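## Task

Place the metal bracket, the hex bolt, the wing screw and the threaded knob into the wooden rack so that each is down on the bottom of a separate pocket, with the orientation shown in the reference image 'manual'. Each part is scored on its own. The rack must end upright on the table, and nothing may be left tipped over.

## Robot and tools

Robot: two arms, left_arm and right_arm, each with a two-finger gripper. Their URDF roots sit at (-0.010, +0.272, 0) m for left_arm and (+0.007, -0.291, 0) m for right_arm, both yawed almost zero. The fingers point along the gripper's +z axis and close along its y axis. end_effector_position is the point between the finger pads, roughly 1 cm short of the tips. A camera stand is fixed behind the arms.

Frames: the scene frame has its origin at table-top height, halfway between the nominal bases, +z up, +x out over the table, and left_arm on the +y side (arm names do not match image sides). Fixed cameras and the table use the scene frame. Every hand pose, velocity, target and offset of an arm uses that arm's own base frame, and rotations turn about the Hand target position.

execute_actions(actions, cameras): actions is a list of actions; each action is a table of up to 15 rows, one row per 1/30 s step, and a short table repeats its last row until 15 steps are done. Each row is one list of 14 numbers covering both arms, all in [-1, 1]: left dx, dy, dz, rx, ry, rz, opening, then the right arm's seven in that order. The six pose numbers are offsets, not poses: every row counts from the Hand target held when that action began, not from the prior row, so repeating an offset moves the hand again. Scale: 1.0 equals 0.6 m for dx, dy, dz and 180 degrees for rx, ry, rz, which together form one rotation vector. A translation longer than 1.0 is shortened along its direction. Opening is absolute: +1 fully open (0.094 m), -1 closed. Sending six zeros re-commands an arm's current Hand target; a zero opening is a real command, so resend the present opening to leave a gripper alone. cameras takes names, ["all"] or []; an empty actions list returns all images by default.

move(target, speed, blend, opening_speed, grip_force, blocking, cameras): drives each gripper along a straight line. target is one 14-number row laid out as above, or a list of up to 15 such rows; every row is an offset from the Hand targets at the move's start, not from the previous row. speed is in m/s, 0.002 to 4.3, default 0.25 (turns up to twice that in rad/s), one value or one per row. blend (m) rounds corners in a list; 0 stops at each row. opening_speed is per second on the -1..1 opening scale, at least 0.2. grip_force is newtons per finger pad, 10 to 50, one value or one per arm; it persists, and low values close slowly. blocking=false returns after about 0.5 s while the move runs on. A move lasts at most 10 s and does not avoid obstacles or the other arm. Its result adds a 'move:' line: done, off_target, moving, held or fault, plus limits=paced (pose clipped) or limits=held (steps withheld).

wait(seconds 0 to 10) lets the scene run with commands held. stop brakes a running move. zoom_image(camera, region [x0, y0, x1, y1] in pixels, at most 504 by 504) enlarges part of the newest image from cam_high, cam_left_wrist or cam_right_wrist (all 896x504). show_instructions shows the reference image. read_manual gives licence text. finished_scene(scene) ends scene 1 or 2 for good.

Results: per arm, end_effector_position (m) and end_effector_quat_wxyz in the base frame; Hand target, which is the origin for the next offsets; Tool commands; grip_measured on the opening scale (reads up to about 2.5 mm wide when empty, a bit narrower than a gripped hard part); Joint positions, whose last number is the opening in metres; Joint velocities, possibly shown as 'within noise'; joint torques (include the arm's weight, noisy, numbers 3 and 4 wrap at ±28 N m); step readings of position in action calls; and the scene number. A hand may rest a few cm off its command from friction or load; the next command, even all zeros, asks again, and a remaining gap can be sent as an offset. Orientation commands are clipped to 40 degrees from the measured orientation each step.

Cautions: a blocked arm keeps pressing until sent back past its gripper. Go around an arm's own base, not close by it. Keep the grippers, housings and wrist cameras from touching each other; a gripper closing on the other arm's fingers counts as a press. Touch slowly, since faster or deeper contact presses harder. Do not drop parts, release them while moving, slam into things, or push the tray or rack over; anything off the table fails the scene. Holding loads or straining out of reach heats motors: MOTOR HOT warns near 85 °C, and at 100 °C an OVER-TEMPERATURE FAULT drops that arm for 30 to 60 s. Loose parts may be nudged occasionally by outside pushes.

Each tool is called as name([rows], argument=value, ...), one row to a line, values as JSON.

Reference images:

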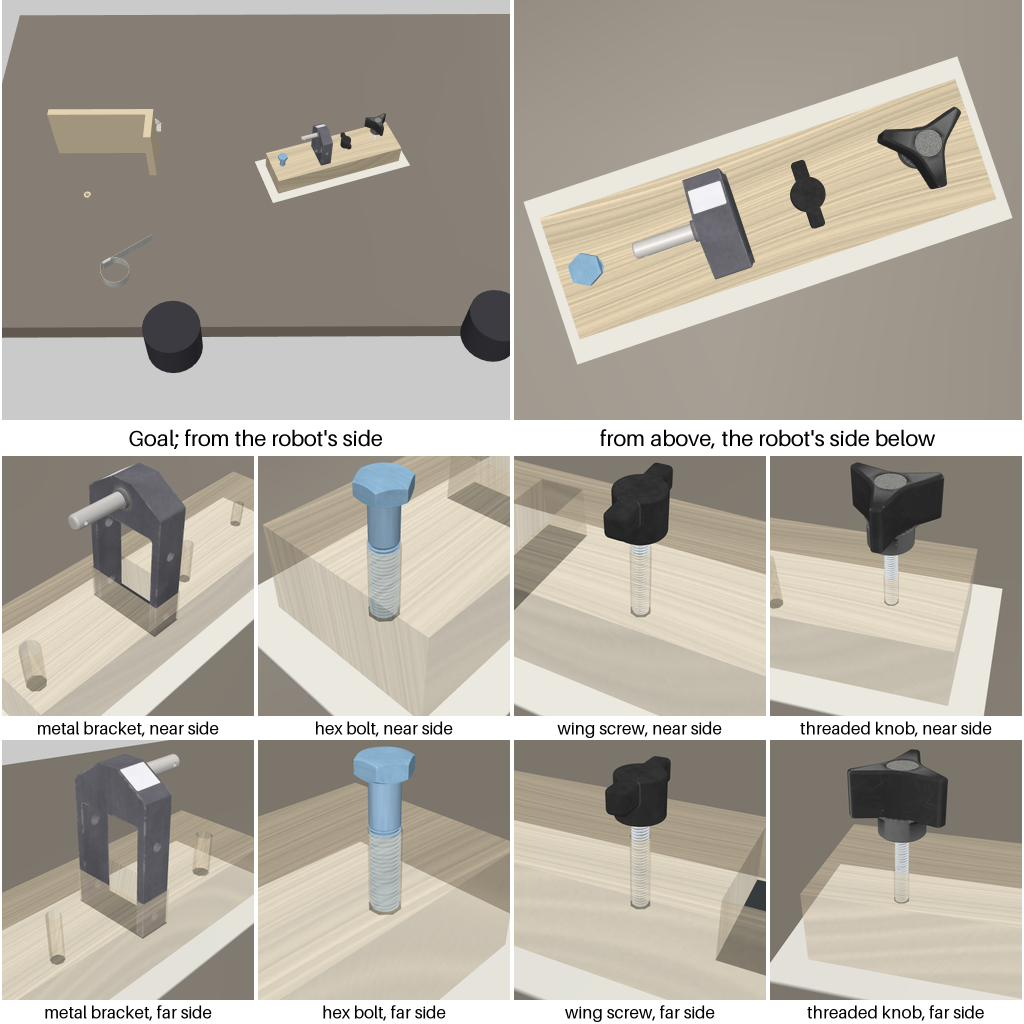

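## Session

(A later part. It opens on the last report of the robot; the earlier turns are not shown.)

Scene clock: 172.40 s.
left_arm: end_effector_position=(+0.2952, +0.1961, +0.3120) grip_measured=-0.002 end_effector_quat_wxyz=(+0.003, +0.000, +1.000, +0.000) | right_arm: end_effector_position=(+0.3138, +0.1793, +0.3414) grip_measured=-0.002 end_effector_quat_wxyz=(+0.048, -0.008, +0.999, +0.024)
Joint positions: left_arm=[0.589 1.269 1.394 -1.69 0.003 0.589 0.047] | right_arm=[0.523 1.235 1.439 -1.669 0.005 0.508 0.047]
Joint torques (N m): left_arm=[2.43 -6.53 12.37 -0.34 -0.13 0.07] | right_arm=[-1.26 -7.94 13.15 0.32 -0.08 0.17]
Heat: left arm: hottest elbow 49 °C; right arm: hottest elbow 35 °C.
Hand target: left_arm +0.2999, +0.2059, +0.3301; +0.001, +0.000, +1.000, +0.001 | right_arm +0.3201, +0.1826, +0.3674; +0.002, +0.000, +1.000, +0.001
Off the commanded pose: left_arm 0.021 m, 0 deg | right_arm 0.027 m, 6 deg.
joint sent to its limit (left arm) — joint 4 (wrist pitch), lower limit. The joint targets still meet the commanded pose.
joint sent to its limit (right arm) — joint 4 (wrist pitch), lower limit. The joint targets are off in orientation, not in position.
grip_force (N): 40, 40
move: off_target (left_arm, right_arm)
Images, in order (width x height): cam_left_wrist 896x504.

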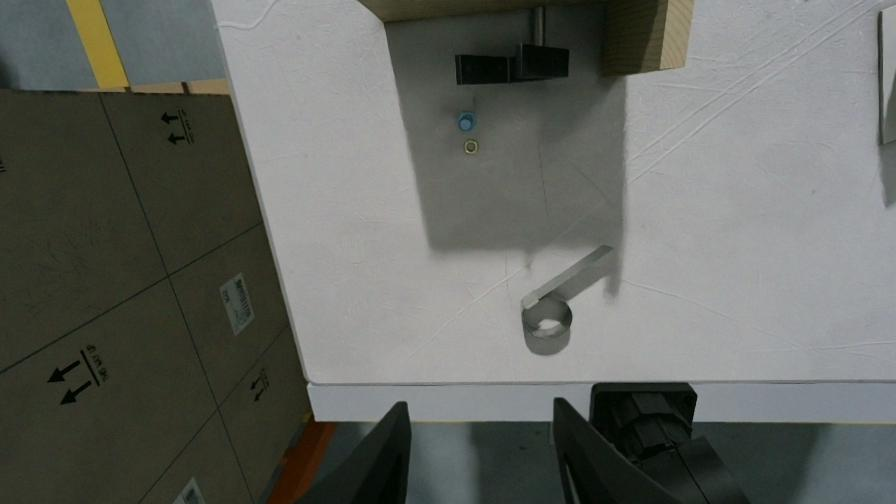

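zoom_image(camera="cam_left_wrist", region=[380, 0, 700, 180])

execute_actions(actions=[], cameras=["cam_high"])

zoom_image(camera="cam_high", region=[150, 200, 400, 340])

Scaled by 1.575 from the camera's 896x504 image, which has a finer 1280x720 frame.

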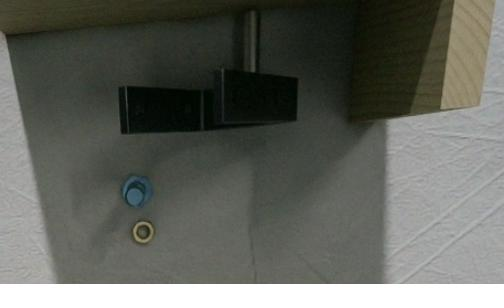

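Scene clock: 173.17 s.
left_arm: end_effector_position=(+0.2952, +0.1961, +0.3120) grip_measured=-0.002 end_effector_quat_wxyz=(+0.003, +0.000, +1.000, +0.001) | right_arm: end_effector_position=(+0.3138, +0.1793, +0.3414) grip_measured=-0.002 end_effector_quat_wxyz=(+0.048, -0.007, +0.999, +0.024)
Joint positions: left_arm=[0.589 1.269 1.394 -1.69 0.002 0.589 0.047] | right_arm=[0.523 1.235 1.439 -1.669 0.005 0.508 0.047]
Joint velocities: within noise
Joint torques (N m): left_arm=[2.49 -6.71 12.41 -0.38 -0.11 0.08] | right_arm=[-1.2 -8 13.16 0.32 -0.08 0.16]
Heat: left arm: hottest elbow 49 °C; right arm: hottest elbow 35 °C.
Hand target: left_arm +0.2999, +0.2060, +0.3301; +0.001, +0.000, +1.000, +0.001 | right_arm +0.3201, +0.1826, +0.3674; +0.002, +0.000, +1.000, +0.001
Tool commands: left_gripper/opening=+0.0 right_gripper/opening=+0.0
Off the commanded pose: left_arm 0.021 m, 0 deg | right_arm 0.027 m, 6 deg.
grip_force (N): 40, 40
Images, in order (width x height): cam_high 896x504.

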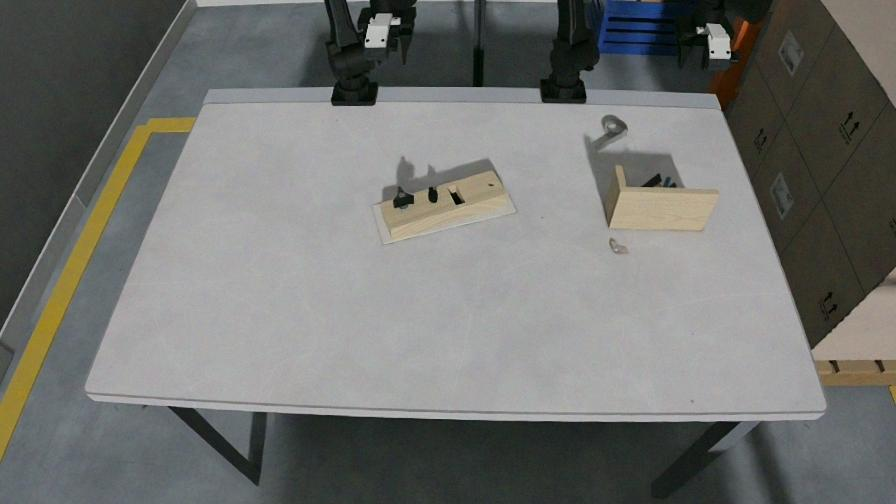

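Scaled by 2.016 from the camera's 896x504 image, which has a finer 1280x720 frame.

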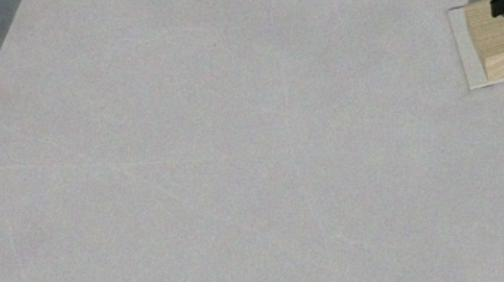

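move([
  [-0.18,-0.02,-0.25,0,-0.3,0,0,0,0,0,0,0,0,0],
], speed=0.3, cameras=["cam_left_wrist"])

zoom_image(camera="cam_left_wrist", region=[370, 180, 570, 300])

Scene clock: 176.40 s.
left_arm: end_effector_position=(+0.1943, +0.1900, +0.1842) grip_measured=-0.002 end_effector_quat_wxyz=(+0.454, +0.001, +0.891, -0.004) | right_arm: end_effector_position=(+0.3138, +0.1793, +0.3414) grip_measured=-0.002 end_effector_quat_wxyz=(+0.048, -0.007, +0.999, +0.024)
Joint positions: left_arm=[1.3 0.788 0.548 -0.99 0.897 1.136 0.047] | right_arm=[0.523 1.235 1.439 -1.669 0.005 0.508 0.047]
Joint torques (N m): left_arm=[2.67 -0.15 7.79 1.17 0.51 0.08] | right_arm=[-1.2 -8 13.15 0.34 -0.08 0.17]
Heat: left arm: hottest elbow 49 °C; right arm: hottest elbow 35 °C.
Hand target: left_arm +0.1919, +0.1939, +0.1800; +0.455, +0.000, +0.891, +0.001 | right_arm +0.3201, +0.1826, +0.3674; +0.002, +0.000, +1.000, +0.001
Off the commanded pose: left_arm 0.006 m, 1 deg | right_arm 0.027 m, 6 deg.
joint sent to its limit (right arm) — joint 4 (wrist pitch), lower limit. The joint targets are off in orientation, not in position.
grip_force (N): 40, 40
move: off_target (right_arm)
Images, in order (width x height): cam_left_wrist 896x504.

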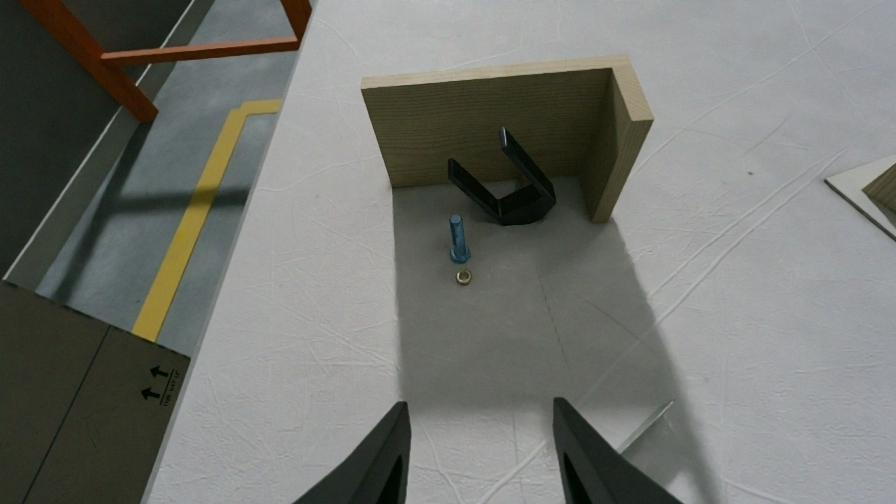

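Scaled by 2.520 from the camera's 896x504 image, which has a finer 1280x720 frame.

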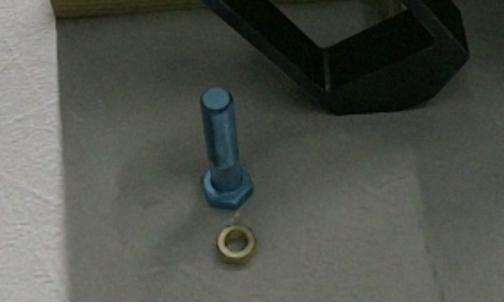

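move([
  [0.2,0.02,0.08,-0.235,0.235,0.459,-0.4,0,0,0,0,0,0,0],
  [0.293,0.02,-0.08,-0.235,0.235,0.459,-0.4,0,0,0,0,0,0,0],
], speed=0.3, blend=0.04, cameras=["cam_left_wrist"])

Scene clock: 184.27 s.
left_arm: end_effector_position=(+0.3579, +0.2059, +0.1311) grip_measured=-0.398 end_effector_quat_wxyz=(+0.011, +0.706, -0.708, -0.002) | right_arm: end_effector_position=(+0.3138, +0.1793, +0.3414) grip_measured=-0.002 end_effector_quat_wxyz=(+0.048, -0.007, +0.999, +0.024)
Joint positions: left_arm=[0.524 1.495 1.135 -1.233 0.001 -1.044 0.028] | right_arm=[0.523 1.235 1.439 -1.669 0.005 0.508 0.047]
Joint torques (N m): left_arm=[-0.09 -9.7 8.62 0.62 -0.15 -0.21] | right_arm=[-1.2 -7.94 13.14 0.34 -0.07 0.16]
Heat: left arm: hottest elbow 49 °C; right arm: hottest elbow 36 °C.
Hand target: left_arm +0.3676, +0.2059, +0.1319; +0.002, +0.707, -0.707, +0.000 | right_arm +0.3201, +0.1826, +0.3674; +0.002, +0.000, +1.000, +0.001
Off the commanded pose: left_arm 0.010 m, 1 deg | right_arm 0.027 m, 6 deg.
joint sent to its limit (right arm) — joint 4 (wrist pitch), lower limit. The joint targets are off in orientation, not in position.
grip_force (N): 40, 40
move: off_target (right_arm)
Images, in order (width x height): cam_left_wrist 896x504.

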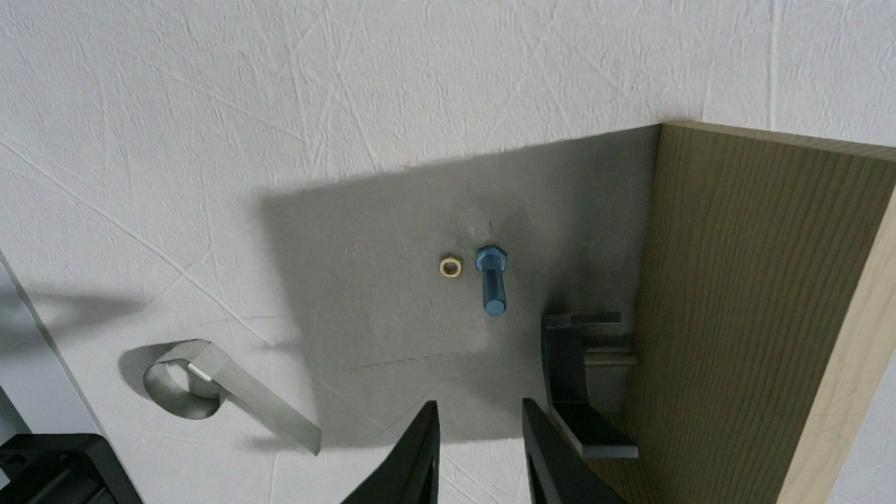

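move([
  [0.0,-0.002,-0.148,0,0,0,-0.4,0,0,0,0,0,0,0],
], speed=0.15, cameras=["cam_left_wrist"])

Scene clock: 185.87 s.
left_arm: end_effector_position=(+0.3648, +0.2099, +0.0505) grip_measured=-0.398 end_effector_quat_wxyz=(-0.001, +0.707, -0.707, +0.001) | right_arm: end_effector_position=(+0.3138, +0.1793, +0.3414) grip_measured=-0.002 end_effector_quat_wxyz=(+0.048, -0.007, +0.999, +0.024)
Joint positions: left_arm=[0.524 1.6 1.022 -0.992 0.001 -1.047 0.028] | right_arm=[0.523 1.235 1.439 -1.669 0.005 0.508 0.047]
Joint torques (N m): left_arm=[-0.09 -9.76 6.45 0.84 -0.16 -0.18] | right_arm=[-1.26 -7.94 13.15 0.34 -0.08 0.16]
Heat: left arm: hottest elbow 49 °C; right arm: hottest elbow 36 °C.
Hand target: left_arm +0.3677, +0.2047, +0.0431; +0.002, +0.707, -0.707, +0.000 | right_arm +0.3201, +0.1826, +0.3674; +0.002, +0.000, +1.000, +0.001
Off the commanded pose: left_arm 0.009 m, 0 deg | right_arm 0.027 m, 6 deg.
joint sent to its limit (right arm) — joint 4 (wrist pitch), lower limit. The joint targets are off in orientation, not in position.
grip_force (N): 40, 40
move: off_target (right_arm)
Images, in order (width x height): cam_left_wrist 896x504.

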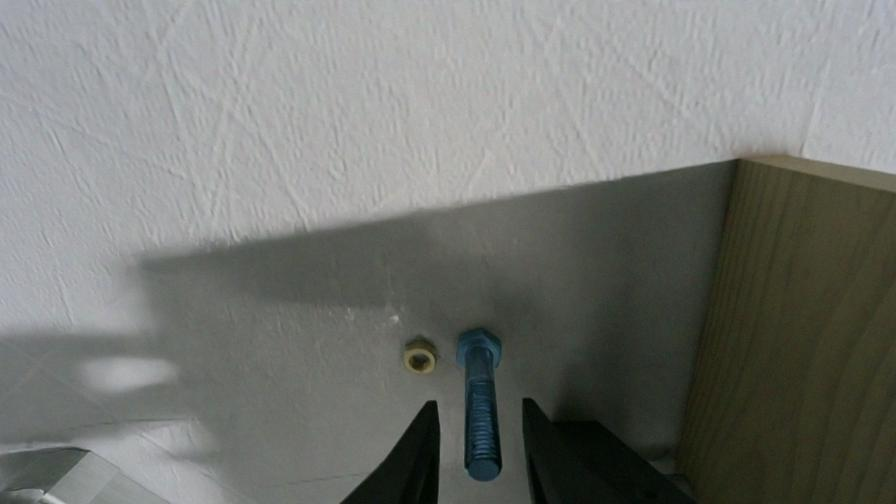

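move([
  [0.0,-0.022,0,0,0,0,-0.4,0,0,0,0,0,0,0],
  [0.0,-0.01,0,0,0,0,-0.4,0,0,0,0,0,0,0],
], speed=0.1)

move(target=[0,0,0,0,0,0,-1,0,0,0,0,0,0,0], opening_speed=1.0)

move(target=[-0.05,0,0.18,0,0,0,-1,0,0,0,0,0,0,0], speed=0.15, cameras=["cam_left_wrist"])

Scene clock: 187.40 s.
left_arm: end_effector_position=(+0.3654, +0.1971, +0.0459) grip_measured=-0.398 end_effector_quat_wxyz=(+0.005, +0.707, -0.707, -0.001) | right_arm: end_effector_position=(+0.3138, +0.1793, +0.3414) grip_measured=-0.002 end_effector_quat_wxyz=(+0.048, -0.007, +0.999, +0.024)
Joint positions: left_arm=[0.496 1.6 1.007 -0.988 0.001 -1.074 0.028] | right_arm=[0.523 1.235 1.439 -1.669 0.005 0.508 0.047]
Joint torques (N m): left_arm=[0.85 -10.29 6.86 0.72 -0.16 -0.05] | right_arm=[-1.2 -8 13.15 0.35 -0.08 0.17]
Heat: left arm: hottest elbow 48 °C; right arm: hottest elbow 36 °C.
Hand target: left_arm +0.3676, +0.1987, +0.0431; +0.002, +0.707, -0.707, +0.000 | right_arm +0.3201, +0.1826, +0.3674; +0.002, +0.000, +1.000, +0.001
Off the commanded pose: left_arm 0.004 m, 0 deg | right_arm 0.027 m, 6 deg.
joint sent to its limit (right arm) — joint 4 (wrist pitch), lower limit. The joint targets are off in orientation, not in position.
grip_force (N): 40, 40
move: off_target (right_arm)

Scene clock: 188.40 s.
left_arm: end_effector_position=(+0.3654, +0.1971, +0.0459) grip_measured=-0.757 end_effector_quat_wxyz=(+0.005, +0.707, -0.707, -0.001) | right_arm: end_effector_position=(+0.3138, +0.1793, +0.3414) grip_measured=-0.002 end_effector_quat_wxyz=(+0.048, -0.007, +0.999, +0.024)
Joint positions: left_arm=[0.496 1.6 1.007 -0.988 0.001 -1.074 0.011] | right_arm=[0.523 1.235 1.439 -1.669 0.005 0.508 0.047]
Joint torques (N m): left_arm=[1.2 -10.23 6.87 0.64 -0.15 -0.05] | right_arm=[-1.26 -8 13.16 0.32 -0.08 0.16]
Heat: left arm: hottest elbow 48 °C; right arm: hottest elbow 36 °C.
Hand target: left_arm +0.3676, +0.1987, +0.0431; +0.002, +0.707, -0.707, +0.000 | right_arm +0.3201, +0.1826, +0.3674; +0.002, +0.000, +1.000, +0.001
Off the commanded pose: left_arm 0.004 m, 0 deg | right_arm 0.027 m, 6 deg.
joint sent to its limit (right arm) — joint 4 (wrist pitch), lower limit. The joint targets are off in orientation, not in position.
grip_force (N): 40, 40
move: off_target (right_arm)

Scene clock: 189.83 s.
left_arm: end_effector_position=(+0.3264, +0.1855, +0.1309) grip_measured=-0.757 end_effector_quat_wxyz=(+0.022, +0.707, -0.707, -0.006) | right_arm: end_effector_position=(+0.3138, +0.1793, +0.3414) grip_measured=-0.002 end_effector_quat_wxyz=(+0.048, -0.007, +0.999, +0.024)
Joint positions: left_arm=[0.519 1.415 1.049 -1.251 0.001 -1.052 0.011] | right_arm=[0.523 1.235 1.439 -1.669 0.005 0.508 0.047]
Joint torques (N m): left_arm=[2.14 -9.41 11.51 -0.44 -0.17 0.1] | right_arm=[-1.2 -7.94 13.16 0.34 -0.07 0.16]
Heat: left arm: hottest elbow 48 °C; right arm: hottest elbow 36 °C.
Hand target: left_arm +0.3376, +0.1987, +0.1511; +0.002, +0.707, -0.707, +0.000 | right_arm +0.3201, +0.1826, +0.3674; +0.002, +0.000, +1.000, +0.001
Off the commanded pose: left_arm 0.027 m, 2 deg | right_arm 0.027 m, 6 deg.
joint sent to its limit (right arm) — joint 4 (wrist pitch), lower limit. The joint targets are off in orientation, not in position.
grip_force (N): 40, 40
move: off_target (left_arm, right_arm)
Images, in order (width x height): cam_left_wrist 896x504.

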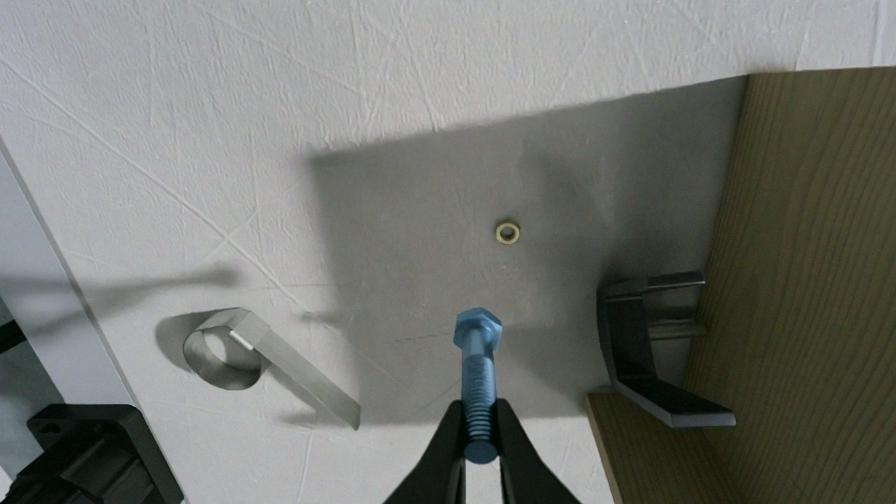

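move([
  [-0.096,-0.248,0.298,0,0,-0.5,-1,0,-0.1,0,0,0,0,0],
  [0.004,-0.748,0.198,0.465,-0.465,-0.326,-1,0,-0.1,0,0,0,0,0],
], speed=0.35, blend=0.05, cameras=["cam_left_wrist","cam_right_wrist"])

Scene clock: 196.57 s.
left_arm: end_effector_position=(+0.3397, -0.2492, +0.2688) grip_measured=-0.758 end_effector_quat_wxyz=(+0.805, +0.005, +0.593, -0.004) | right_arm: end_effector_position=(+0.3239, +0.1288, +0.3608) grip_measured=-0.002 end_effector_quat_wxyz=(+0.076, -0.001, +0.997, +0.031)
Joint positions: left_arm=[-0.957 1.458 0.406 1.537 -0.884 0.39 0.011] | right_arm=[0.379 1.176 1.439 -1.669 -0.001 0.378 0.047]
Joint torques (N m): left_arm=[1.55 -5.66 5.46 2.03 0.26 0.12] | right_arm=[-1.85 -8.12 8.61 0.42 0.09 -0.07]
Heat: left arm: hottest elbow 48 °C; right arm: hottest elbow 36 °C.
Hand target: left_arm +0.3400, -0.2501, +0.2699; +0.818, -0.001, +0.575, +0.001 | right_arm +0.3201, +0.1226, +0.3674; +0.002, +0.000, +1.000, +0.000
Off the commanded pose: left_arm 0.001 m, 3 deg | right_arm 0.010 m, 9 deg.
joint sent to its limit (left arm) — joint 4 (wrist pitch), upper limit. The joint targets still meet the commanded pose.
joint sent to its limit (right arm) — joint 4 (wrist pitch), lower limit. The joint targets are off in orientation, not in position.
grip_force (N): 40, 40
move: off_target (left_arm, right_arm)
Images, in order (width x height): cam_left_wrist 896x504, cam_right_wrist 896x504.

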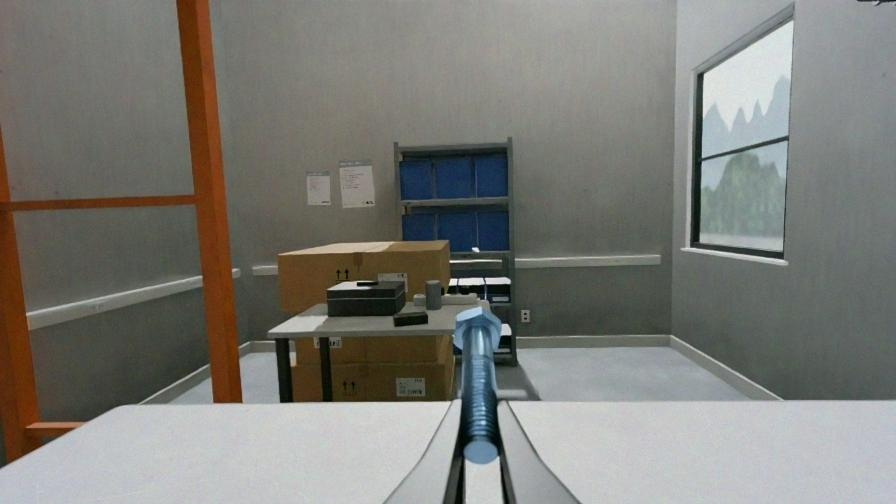

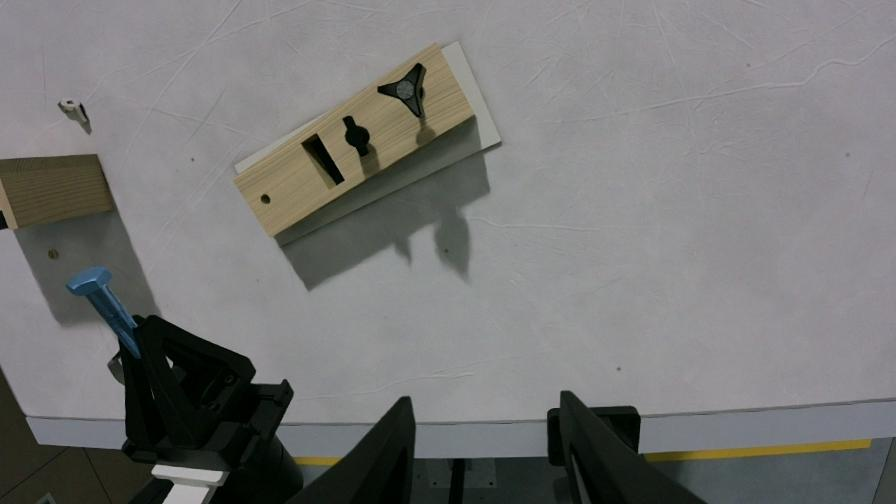

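move([
  [0,0,0,0,0,0,-1,0.045,0.371,0.03,0,0,0,-0.2],
], speed=0.3, cameras=["cam_right_wrist"])

Scene clock: 199.20 s.
left_arm: end_effector_position=(+0.3397, -0.2493, +0.2688) grip_measured=-0.758 end_effector_quat_wxyz=(+0.805, +0.005, +0.593, -0.004) | right_arm: end_effector_position=(+0.3425, +0.3370, +0.3632) grip_measured=-0.198 end_effector_quat_wxyz=(+0.058, -0.004, +0.997, +0.052)
Joint positions: left_arm=[-0.957 1.458 0.406 1.537 -0.884 0.39 0.011] | right_arm=[0.781 1.526 1.781 -1.671 0.007 0.771 0.038]
Joint torques (N m): left_arm=[1.08 -5.71 5.35 2.09 0.27 0.08] | right_arm=[-0.73 -11.58 13.11 0.5 -0.05 0.13]
Heat: left arm: hottest elbow 48 °C; right arm: hottest elbow 36 °C.
Hand target: left_arm +0.3400, -0.2501, +0.2699; +0.818, -0.001, +0.575, +0.000 | right_arm +0.3470, +0.3452, +0.3854; +0.002, +0.000, +1.000, +0.000
Off the commanded pose: left_arm 0.001 m, 3 deg | right_arm 0.024 m, 9 deg.
joint sent to its limit (left arm) — joint 4 (wrist pitch), upper limit. The joint targets still meet the commanded pose.
joint sent to its limit (right arm) — joint 4 (wrist pitch), lower limit. The joint targets are off in orientation, not in position.
grip_force (N): 40, 40
move: off_target (left_arm, right_arm)
Images, in order (width x height): cam_right_wrist 896x504.

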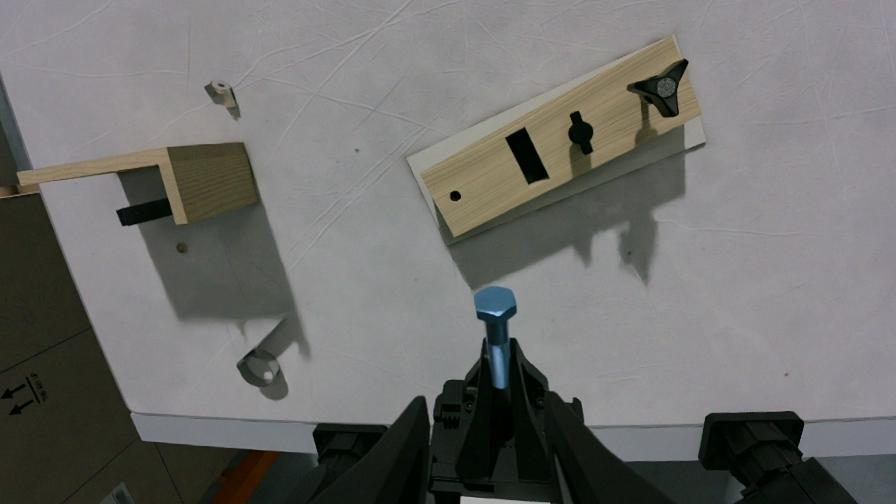

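move([
  [0,0,0,0,0,0,-1,-0.002,-0.001,-0.125,0,0,0,-0.2],
  [0,0,0,0,0,0,-1,-0.003,-0.001,-0.19,0,0,0,-0.2],
], speed=0.15, cameras=["cam_right_wrist","cam_left_wrist"])

Scene clock: 201.47 s.
left_arm: end_effector_position=(+0.3397, -0.2493, +0.2688) grip_measured=-0.758 end_effector_quat_wxyz=(+0.805, +0.005, +0.593, -0.004) | right_arm: end_effector_position=(+0.3450, +0.3398, +0.2737) grip_measured=-0.198 end_effector_quat_wxyz=(+0.000, -0.003, +1.000, -0.004)
Joint positions: left_arm=[-0.957 1.458 0.406 1.537 -0.884 0.39 0.011] | right_arm=[0.781 1.608 1.648 -1.615 0.005 0.776 0.038]
Joint torques (N m): left_arm=[1.38 -5.13 5.42 1.99 0.25 0.08] | right_arm=[-0.62 -12.45 8.25 0.8 -0.05 0.16]
Heat: left arm: hottest elbow 47 °C; right arm: hottest elbow 36 °C.
Hand target: left_arm +0.3400, -0.2501, +0.2699; +0.818, -0.001, +0.575, +0.000 | right_arm +0.3452, +0.3446, +0.2714; +0.002, +0.000, +1.000, +0.000
Off the commanded pose: left_arm 0.001 m, 3 deg | right_arm 0.005 m, 1 deg.
joint sent to its limit (left arm) — joint 4 (wrist pitch), upper limit. The joint targets still meet the commanded pose.
grip_force (N): 40, 40
move: off_target (left_arm)
Images, in order (width x height): cam_left_wrist 896x504, cam_right_wrist 896x504.

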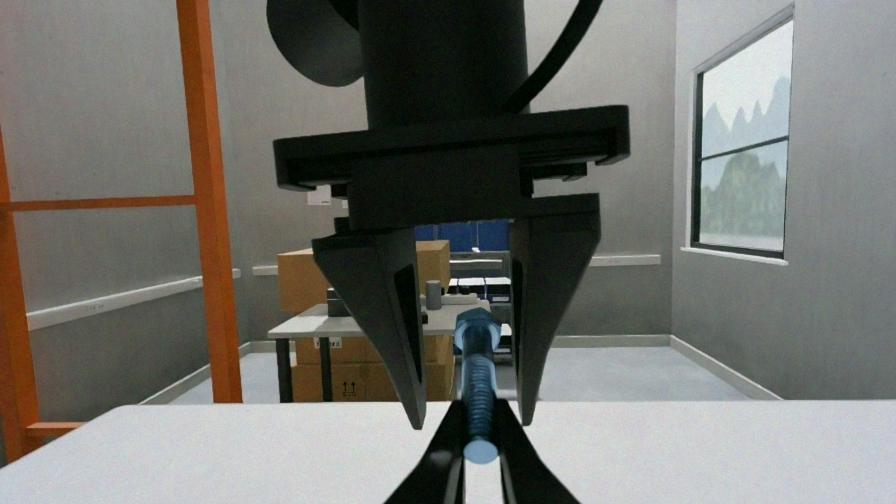

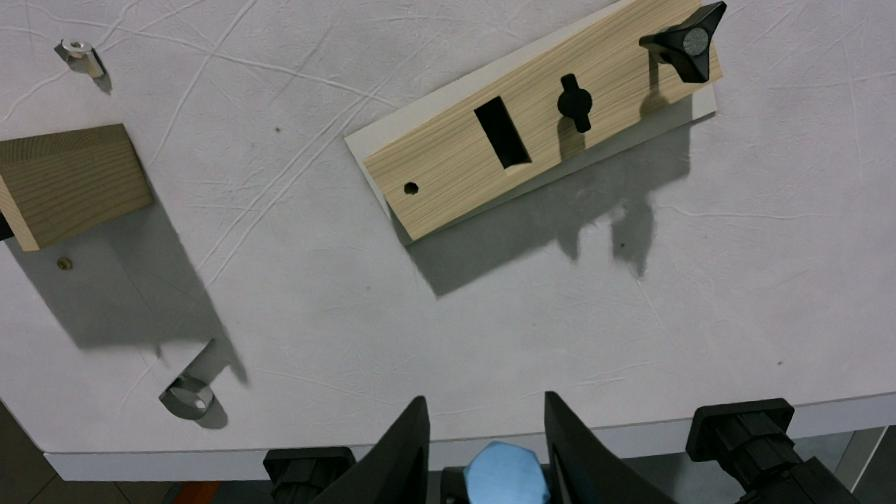

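move(target=[0,0,0,0,0,0,-1,0,0,0,0,0,0,-1], opening_speed=0.7)

move(target=[0,0,0,0,0,0,-0.45,0,0,0,0,0,0,-1], opening_speed=0.7, cameras=["cam_left_wrist"])

Scene clock: 203.27 s.
left_arm: end_effector_position=(+0.3397, -0.2488, +0.2690) grip_measured=-0.758 end_effector_quat_wxyz=(+0.805, +0.004, +0.593, -0.004) | right_arm: end_effector_position=(+0.3451, +0.3399, +0.2737) grip_measured=-0.655 end_effector_quat_wxyz=(+0.000, -0.001, +1.000, -0.003)
Joint positions: left_arm=[-0.957 1.458 0.406 1.539 -0.886 0.39 0.011] | right_arm=[0.781 1.608 1.648 -1.615 0.005 0.779 0.016]
Joint torques (N m): left_arm=[1.26 -5.77 5.37 1.99 0.33 0.06] | right_arm=[-0.73 -12.92 8.27 0.91 -0.05 0.13]
Heat: left arm: hottest elbow 47 °C; right arm: hottest elbow 36 °C.
Hand target: left_arm +0.3400, -0.2501, +0.2699; +0.818, -0.001, +0.575, +0.000 | right_arm +0.3453, +0.3446, +0.2714; +0.002, +0.000, +1.000, +0.000
Off the commanded pose: left_arm 0.002 m, 3 deg | right_arm 0.005 m, 0 deg.
joint sent to its limit (left arm) — joint 4 (wrist pitch), upper limit. The joint targets still meet the commanded pose.
grip_force (N): 40, 40
move: off_target (left_arm)

Scene clock: 204.43 s.
left_arm: end_effector_position=(+0.3396, -0.2493, +0.2691) grip_measured=-0.453 end_effector_quat_wxyz=(+0.805, +0.005, +0.593, -0.005) | right_arm: end_effector_position=(+0.3450, +0.3399, +0.2737) grip_measured=-0.656 end_effector_quat_wxyz=(+0.000, -0.001, +1.000, -0.003)
Joint positions: left_arm=[-0.957 1.458 0.406 1.539 -0.883 0.39 0.026] | right_arm=[0.781 1.608 1.648 -1.615 0.005 0.779 0.016]
Joint torques (N m): left_arm=[1.32 -5.54 5.45 1.92 0.22 0.09] | right_arm=[-0.67 -12.86 8.27 0.92 -0.05 0.13]
Heat: left arm: hottest elbow 47 °C; right arm: hottest elbow 36 °C.
Hand target: left_arm +0.3400, -0.2501, +0.2699; +0.818, -0.001, +0.575, +0.000 | right_arm +0.3452, +0.3447, +0.2714; +0.002, +0.000, +1.000, +0.001
Off the commanded pose: left_arm 0.001 m, 3 deg | right_arm 0.005 m, 0 deg.
joint sent to its limit (left arm) — joint 4 (wrist pitch), upper limit. The joint targets still meet the commanded pose.
grip_force (N): 40, 40
move: off_target (left_arm)
Images, in order (width x height): cam_left_wrist 896x504.

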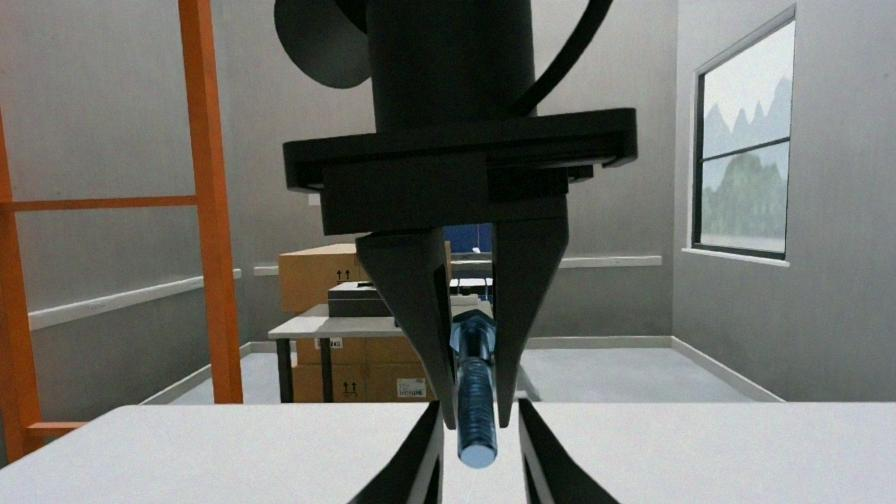

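move([
  [-0.18,0,-0.055,0,0,0,-0.45,0,0,0,0,0,0,-1],
  [-0.15,0.45,0.0,0.032,0.202,-0.266,-0.45,0,0,0,0,0,0,-1],
], speed=0.3, blend=0.03, cameras=["cam_left_wrist"])

Scene clock: 206.87 s.
left_arm: end_effector_position=(+0.2342, -0.1851, +0.2362) grip_measured=-0.452 end_effector_quat_wxyz=(+0.781, +0.074, +0.617, -0.060) | right_arm: end_effector_position=(+0.3450, +0.3399, +0.2737) grip_measured=-0.656 end_effector_quat_wxyz=(+0.000, -0.001, +1.000, -0.003)
Joint positions: left_arm=[-1.148 1.065 0.045 1.401 -0.916 0.351 0.026] | right_arm=[0.781 1.608 1.648 -1.615 0.005 0.779 0.016]
Joint torques (N m): left_arm=[-0.15 -0.03 6.94 2.07 0 0.02] | right_arm=[-0.73 -12.98 8.27 0.92 -0.05 0.13]
Heat: left arm: hottest elbow 46 °C; right arm: hottest elbow 36 °C.
Hand target: left_arm +0.2333, -0.1926, +0.2449; +0.786, +0.070, +0.610, -0.069 (not the last commanded pose) | right_arm +0.3452, +0.3447, +0.2714; +0.002, +0.000, +1.000, +0.001
Off the commanded pose: left_arm 0.208 m, 48 deg | right_arm 0.005 m, 0 deg.
grip_force (N): 40, 40
move: held (left_arm; a check stopped the path); path passed 1 of 2 targets; limits=held
pose unreachable (left arm): on one or more control steps of this call, first in action 0 (counted from 0), this arm could not follow its commanded pose, so it was not sent that pose on those steps. It may still have moved: this result reports where it is.
cause: moving toward the commanded pose would bring two parts of the arm too close to each other (its shoulder (the part past joint 1) and its forearm (the part past joint 3), with joints 2 (shoulder) and 3 (elbow) between them, 24 mm apart when it was first held).
Images, in order (width x height): cam_left_wrist 896x504.

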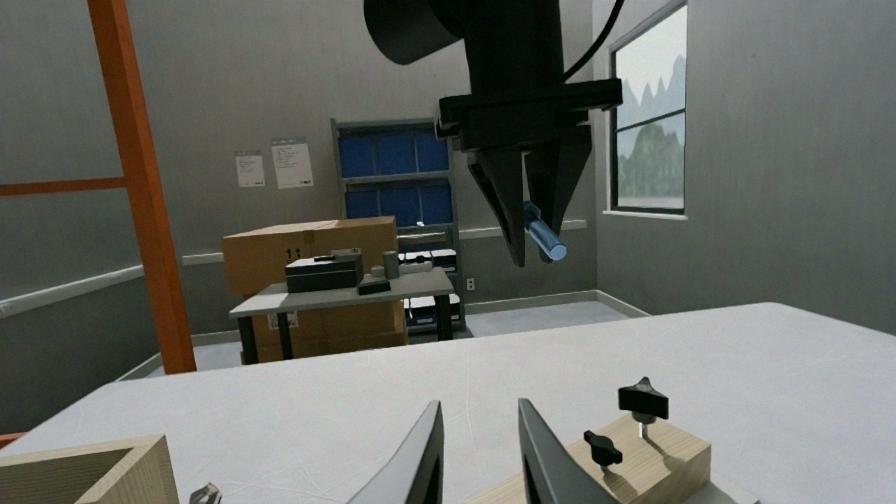

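move([
  [0.08,0.27,0.05,0.014,0.087,-0.103,-0.45,0,0,0,0,0,0,-1],
  [0.04,0.355,0.04,0.028,0.173,-0.205,-0.45,0,0,0,0,0,0,-1],
], speed=0.3, blend=0.03, cameras=["cam_left_wrist"])

Scene clock: 207.93 s.
left_arm: end_effector_position=(+0.2358, -0.1872, +0.2396) grip_measured=-0.452 end_effector_quat_wxyz=(+0.782, +0.089, +0.613, -0.066) | right_arm: end_effector_position=(+0.3450, +0.3399, +0.2737) grip_measured=-0.656 end_effector_quat_wxyz=(+0.000, -0.001, +1.000, -0.003)
Joint positions: left_arm=[-1.123 1.012 0.045 1.33 -0.861 0.341 0.026] | right_arm=[0.781 1.608 1.648 -1.615 0.005 0.779 0.016]
Joint torques (N m): left_arm=[-0.5 0.38 5.75 2.11 -0.03 -0.03] | right_arm=[-0.73 -12.81 8.28 0.94 -0.04 0.13]
Heat: left arm: hottest elbow 46 °C; right arm: hottest elbow 36 °C.
Hand target: left_arm +0.2329, -0.1902, +0.2410; +0.784, +0.090, +0.610, -0.073 (not the last commanded pose) | right_arm +0.3452, +0.3447, +0.2714; +0.002, +0.000, +1.000, +0.001
Off the commanded pose: left_arm 0.211 m, 47 deg | right_arm 0.005 m, 0 deg.
grip_force (N): 40, 40
move: held (left_arm; a check stopped the path); path passed 0 of 2 targets; limits=held
pose unreachable (left arm): on one or more control steps of this call, first in action 0 (counted from 0), this arm could not follow its commanded pose, so it was not sent that pose on those steps. It may still have moved: this result reports where it is.
cause: moving toward the commanded pose would bring two parts of the arm too close to each other (its shoulder (the part past joint 1) and its forearm (the part past joint 3), with joints 2 (shoulder) and 3 (elbow) between them, 16 mm apart when it was first held).
Images, in order (width x height): cam_left_wrist 896x504.

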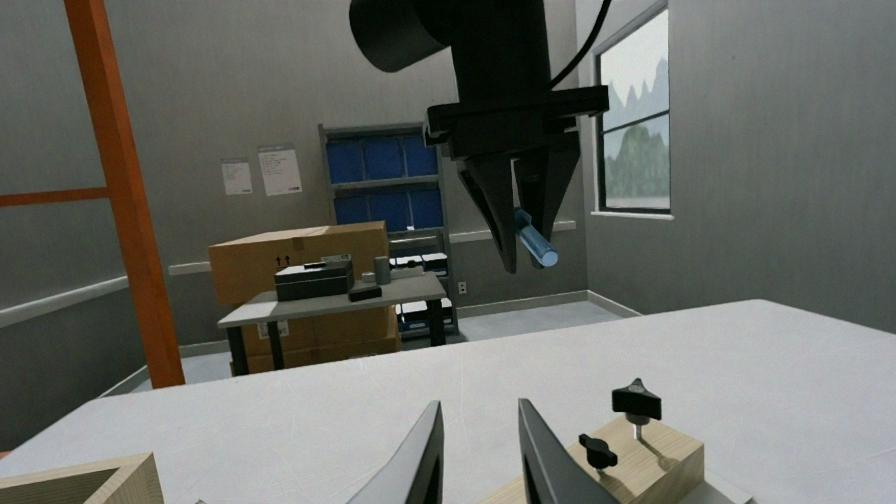

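move([
  [0.0,0.0,0.08,0,0.33,0,-0.45,0,0,0,0,0,0,-1],
], speed=0.3)

Scene clock: 210.77 s.
left_arm: end_effector_position=(+0.2255, -0.1872, +0.2619) grip_measured=-0.452 end_effector_quat_wxyz=(+0.369, +0.060, +0.923, -0.095) | right_arm: end_effector_position=(+0.3450, +0.3399, +0.2737) grip_measured=-0.656 end_effector_quat_wxyz=(+0.000, -0.001, +1.000, -0.003)
Joint positions: left_arm=[-0.937 0.636 0.722 -0.977 -0.423 -0.657 0.026] | right_arm=[0.781 1.608 1.648 -1.615 0.005 0.779 0.016]
Joint torques (N m): left_arm=[2.9 0.73 13.83 0.73 -0.21 -0.13] | right_arm=[-0.67 -12.86 8.29 0.92 -0.04 0.13]
Heat: left arm: hottest elbow 47 °C; right arm: hottest elbow 36 °C.
Hand target: left_arm +0.2329, -0.1902, +0.2890; +0.378, +0.042, +0.918, -0.108 | right_arm +0.3452, +0.3447, +0.2714; +0.002, +0.000, +1.000, +0.001
Off the commanded pose: left_arm 0.028 m, 3 deg | right_arm 0.005 m, 0 deg.
grip_force (N): 40, 40
move: off_target (left_arm)

move([
  [0.0285,0.35,-0.03,-0.0755,-0.147,-0.179,-0.45,0,0,0,0,0,0,-1],
], speed=0.35, cameras=["cam_left_wrist","cam_right_wrist"])

Scene clock: 215.07 s.
left_arm: end_effector_position=(+0.2422, +0.0152, +0.2564) grip_measured=-0.452 end_effector_quat_wxyz=(+0.531, +0.253, +0.748, -0.309) | right_arm: end_effector_position=(+0.3450, +0.3399, +0.2737) grip_measured=-0.656 end_effector_quat_wxyz=(+0.000, -0.001, +1.000, -0.003)
Joint positions: left_arm=[0.828 0.952 0.656 -1.682 1.299 1.791 0.026] | right_arm=[0.781 1.608 1.648 -1.615 0.005 0.779 0.016]
Joint torques (N m): left_arm=[-0.21 -1.03 11.33 -0.98 0.36 0.14] | right_arm=[-0.67 -12.92 8.28 0.94 -0.05 0.13]
Heat: left arm: hottest elbow 47 °C; right arm: hottest elbow 36 °C.
Hand target: left_arm +0.2500, +0.0198, +0.2710; +0.533, +0.272, +0.743, -0.301 | right_arm +0.3452, +0.3447, +0.2714; +0.002, +0.000, +1.000, +0.001
Off the commanded pose: left_arm 0.017 m, 2 deg | right_arm 0.005 m, 0 deg.
grip_force (N): 40, 40
move: off_target (left_arm)
Images, in order (width x height): cam_left_wrist 896x504, cam_right_wrist 896x504.

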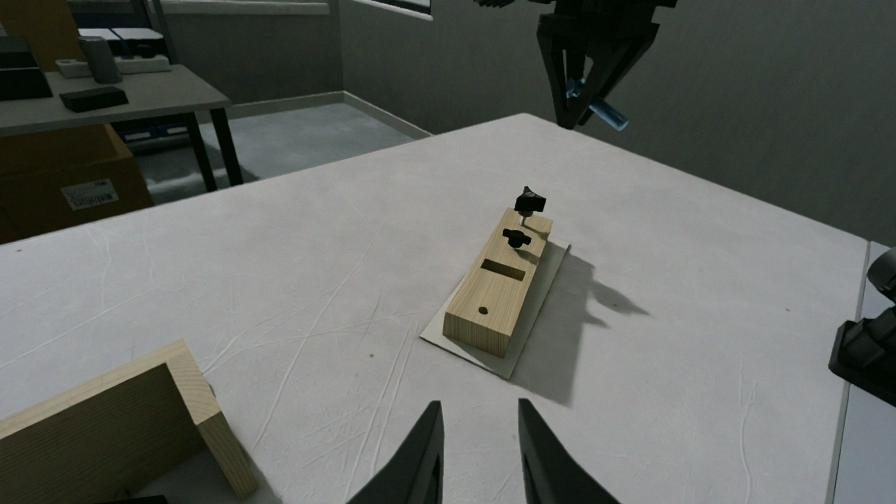

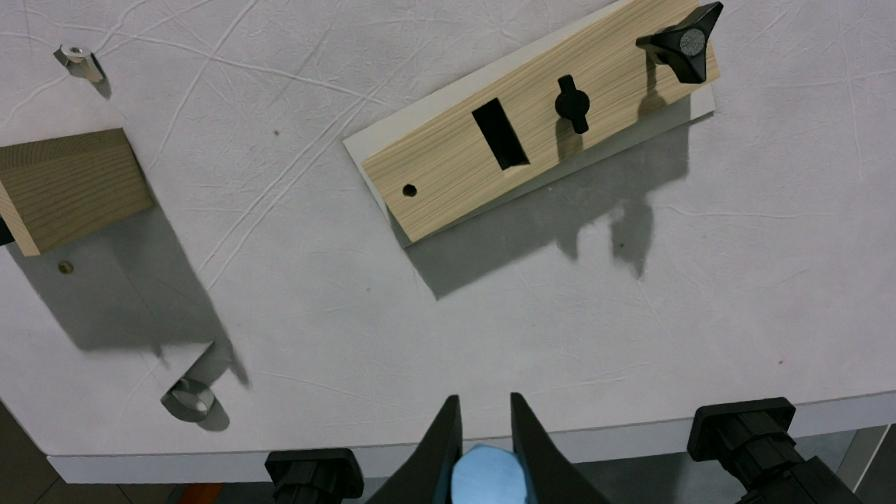

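move([
  [0,0,0,0,0,0,-0.45,0.0503,0.0857,-0.1,0.095,-0.397,0.128,-1],
  [0,0,0,0,0,0,-0.45,0.0503,0.0857,-0.194,0.095,-0.397,0.128,-1],
], speed=0.25, blend=0.02, cameras=["cam_left_wrist"])

zoom_image(camera="cam_left_wrist", region=[420, 220, 600, 360])

Scene clock: 219.43 s.
left_arm: end_effector_position=(+0.2422, +0.0152, +0.2564) grip_measured=-0.452 end_effector_quat_wxyz=(+0.531, +0.253, +0.748, -0.309) | right_arm: end_effector_position=(+0.3764, +0.3892, +0.1475) grip_measured=-0.656 end_effector_quat_wxyz=(+0.570, -0.184, +0.790, +0.130)
Joint positions: left_arm=[0.828 0.952 0.656 -1.682 1.299 1.792 0.026] | right_arm=[0.948 1.507 0.669 0.476 0.467 0.165 0.016]
Joint torques (N m): left_arm=[0.56 -0.85 11.23 -1.03 0.36 0.07] | right_arm=[-0.56 -9.93 7.34 2.47 0.01 -0.02]
Heat: left arm: hottest elbow 48 °C; right arm: hottest elbow 36 °C.
Hand target: left_arm +0.2494, +0.0195, +0.2707; +0.533, +0.271, +0.743, -0.300 (not the last commanded pose) | right_arm +0.3755, +0.3960, +0.1550; +0.579, -0.187, +0.782, +0.139
Off the commanded pose: left_arm 0.017 m, 2 deg | right_arm 0.010 m, 2 deg.
grip_force (N): 40, 40
move: off_target (left_arm)
Images, in order (width x height): cam_left_wrist 896x504.

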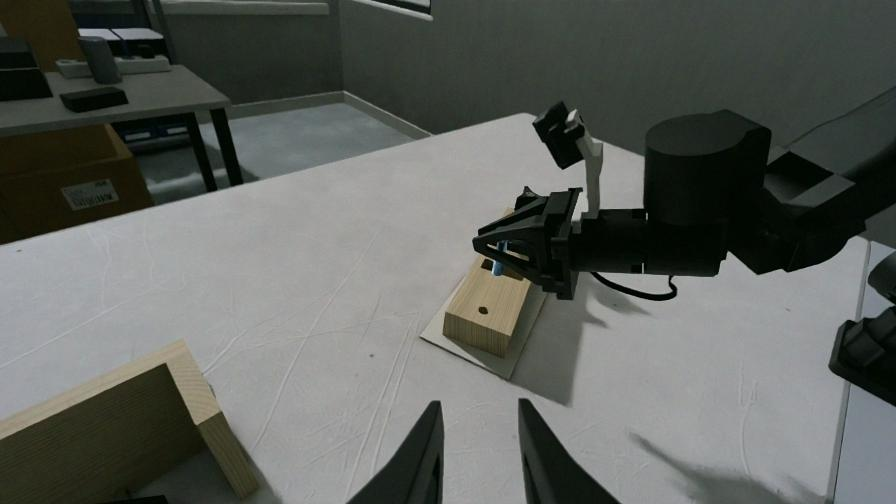

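Scaled by 2.800 from the camera's 896x504 image, which has a finer 1280x720 frame.

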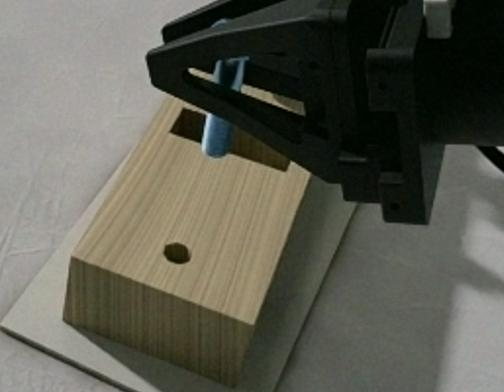

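move([
  [0,0,0,0,0,0,-0.45,-0.0025,0.013,-0.063,0,0,0,-1],
], speed=0.12, cameras=["cam_left_wrist"])

zoom_image(camera="cam_left_wrist", region=[420, 240, 560, 350])

Scene clock: 221.37 s.
left_arm: end_effector_position=(+0.2422, +0.0152, +0.2564) grip_measured=-0.452 end_effector_quat_wxyz=(+0.531, +0.253, +0.748, -0.309) | right_arm: end_effector_position=(+0.3768, +0.3980, +0.1132) grip_measured=-0.656 end_effector_quat_wxyz=(+0.572, -0.186, +0.788, +0.132)
Joint positions: left_arm=[0.828 0.952 0.656 -1.682 1.299 1.792 0.026] | right_arm=[0.959 1.618 0.661 0.6 0.472 0.164 0.016]
Joint torques (N m): left_arm=[-0.21 -0.97 11.15 -1.02 0.37 0.09] | right_arm=[-0.21 -10.29 6.24 2.63 0.32 0]
Heat: left arm: hottest elbow 48 °C; right arm: hottest elbow 36 °C.
Hand target: left_arm +0.2494, +0.0195, +0.2707; +0.533, +0.271, +0.743, -0.300 | right_arm +0.3740, +0.4037, +0.1171; +0.579, -0.187, +0.782, +0.139
Off the commanded pose: left_arm 0.017 m, 2 deg | right_arm 0.008 m, 1 deg.
grip_force (N): 40, 40
move: off_target (left_arm)
Images, in order (width x height): cam_left_wrist 896x504.

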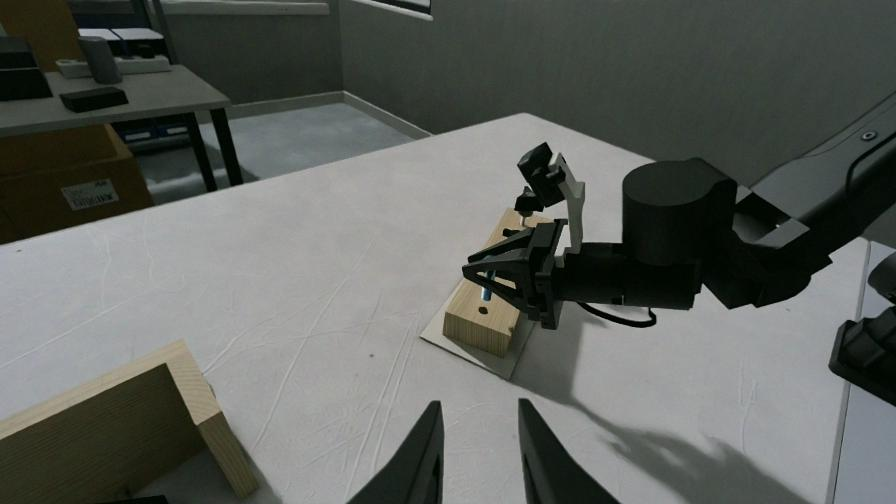

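Scaled by 3.600 from the camera's 896x504 image, which has a finer 1280x720 frame.

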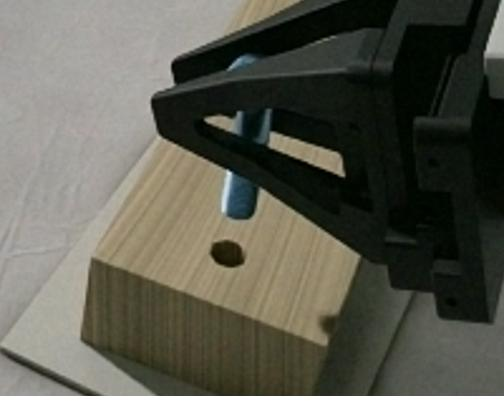

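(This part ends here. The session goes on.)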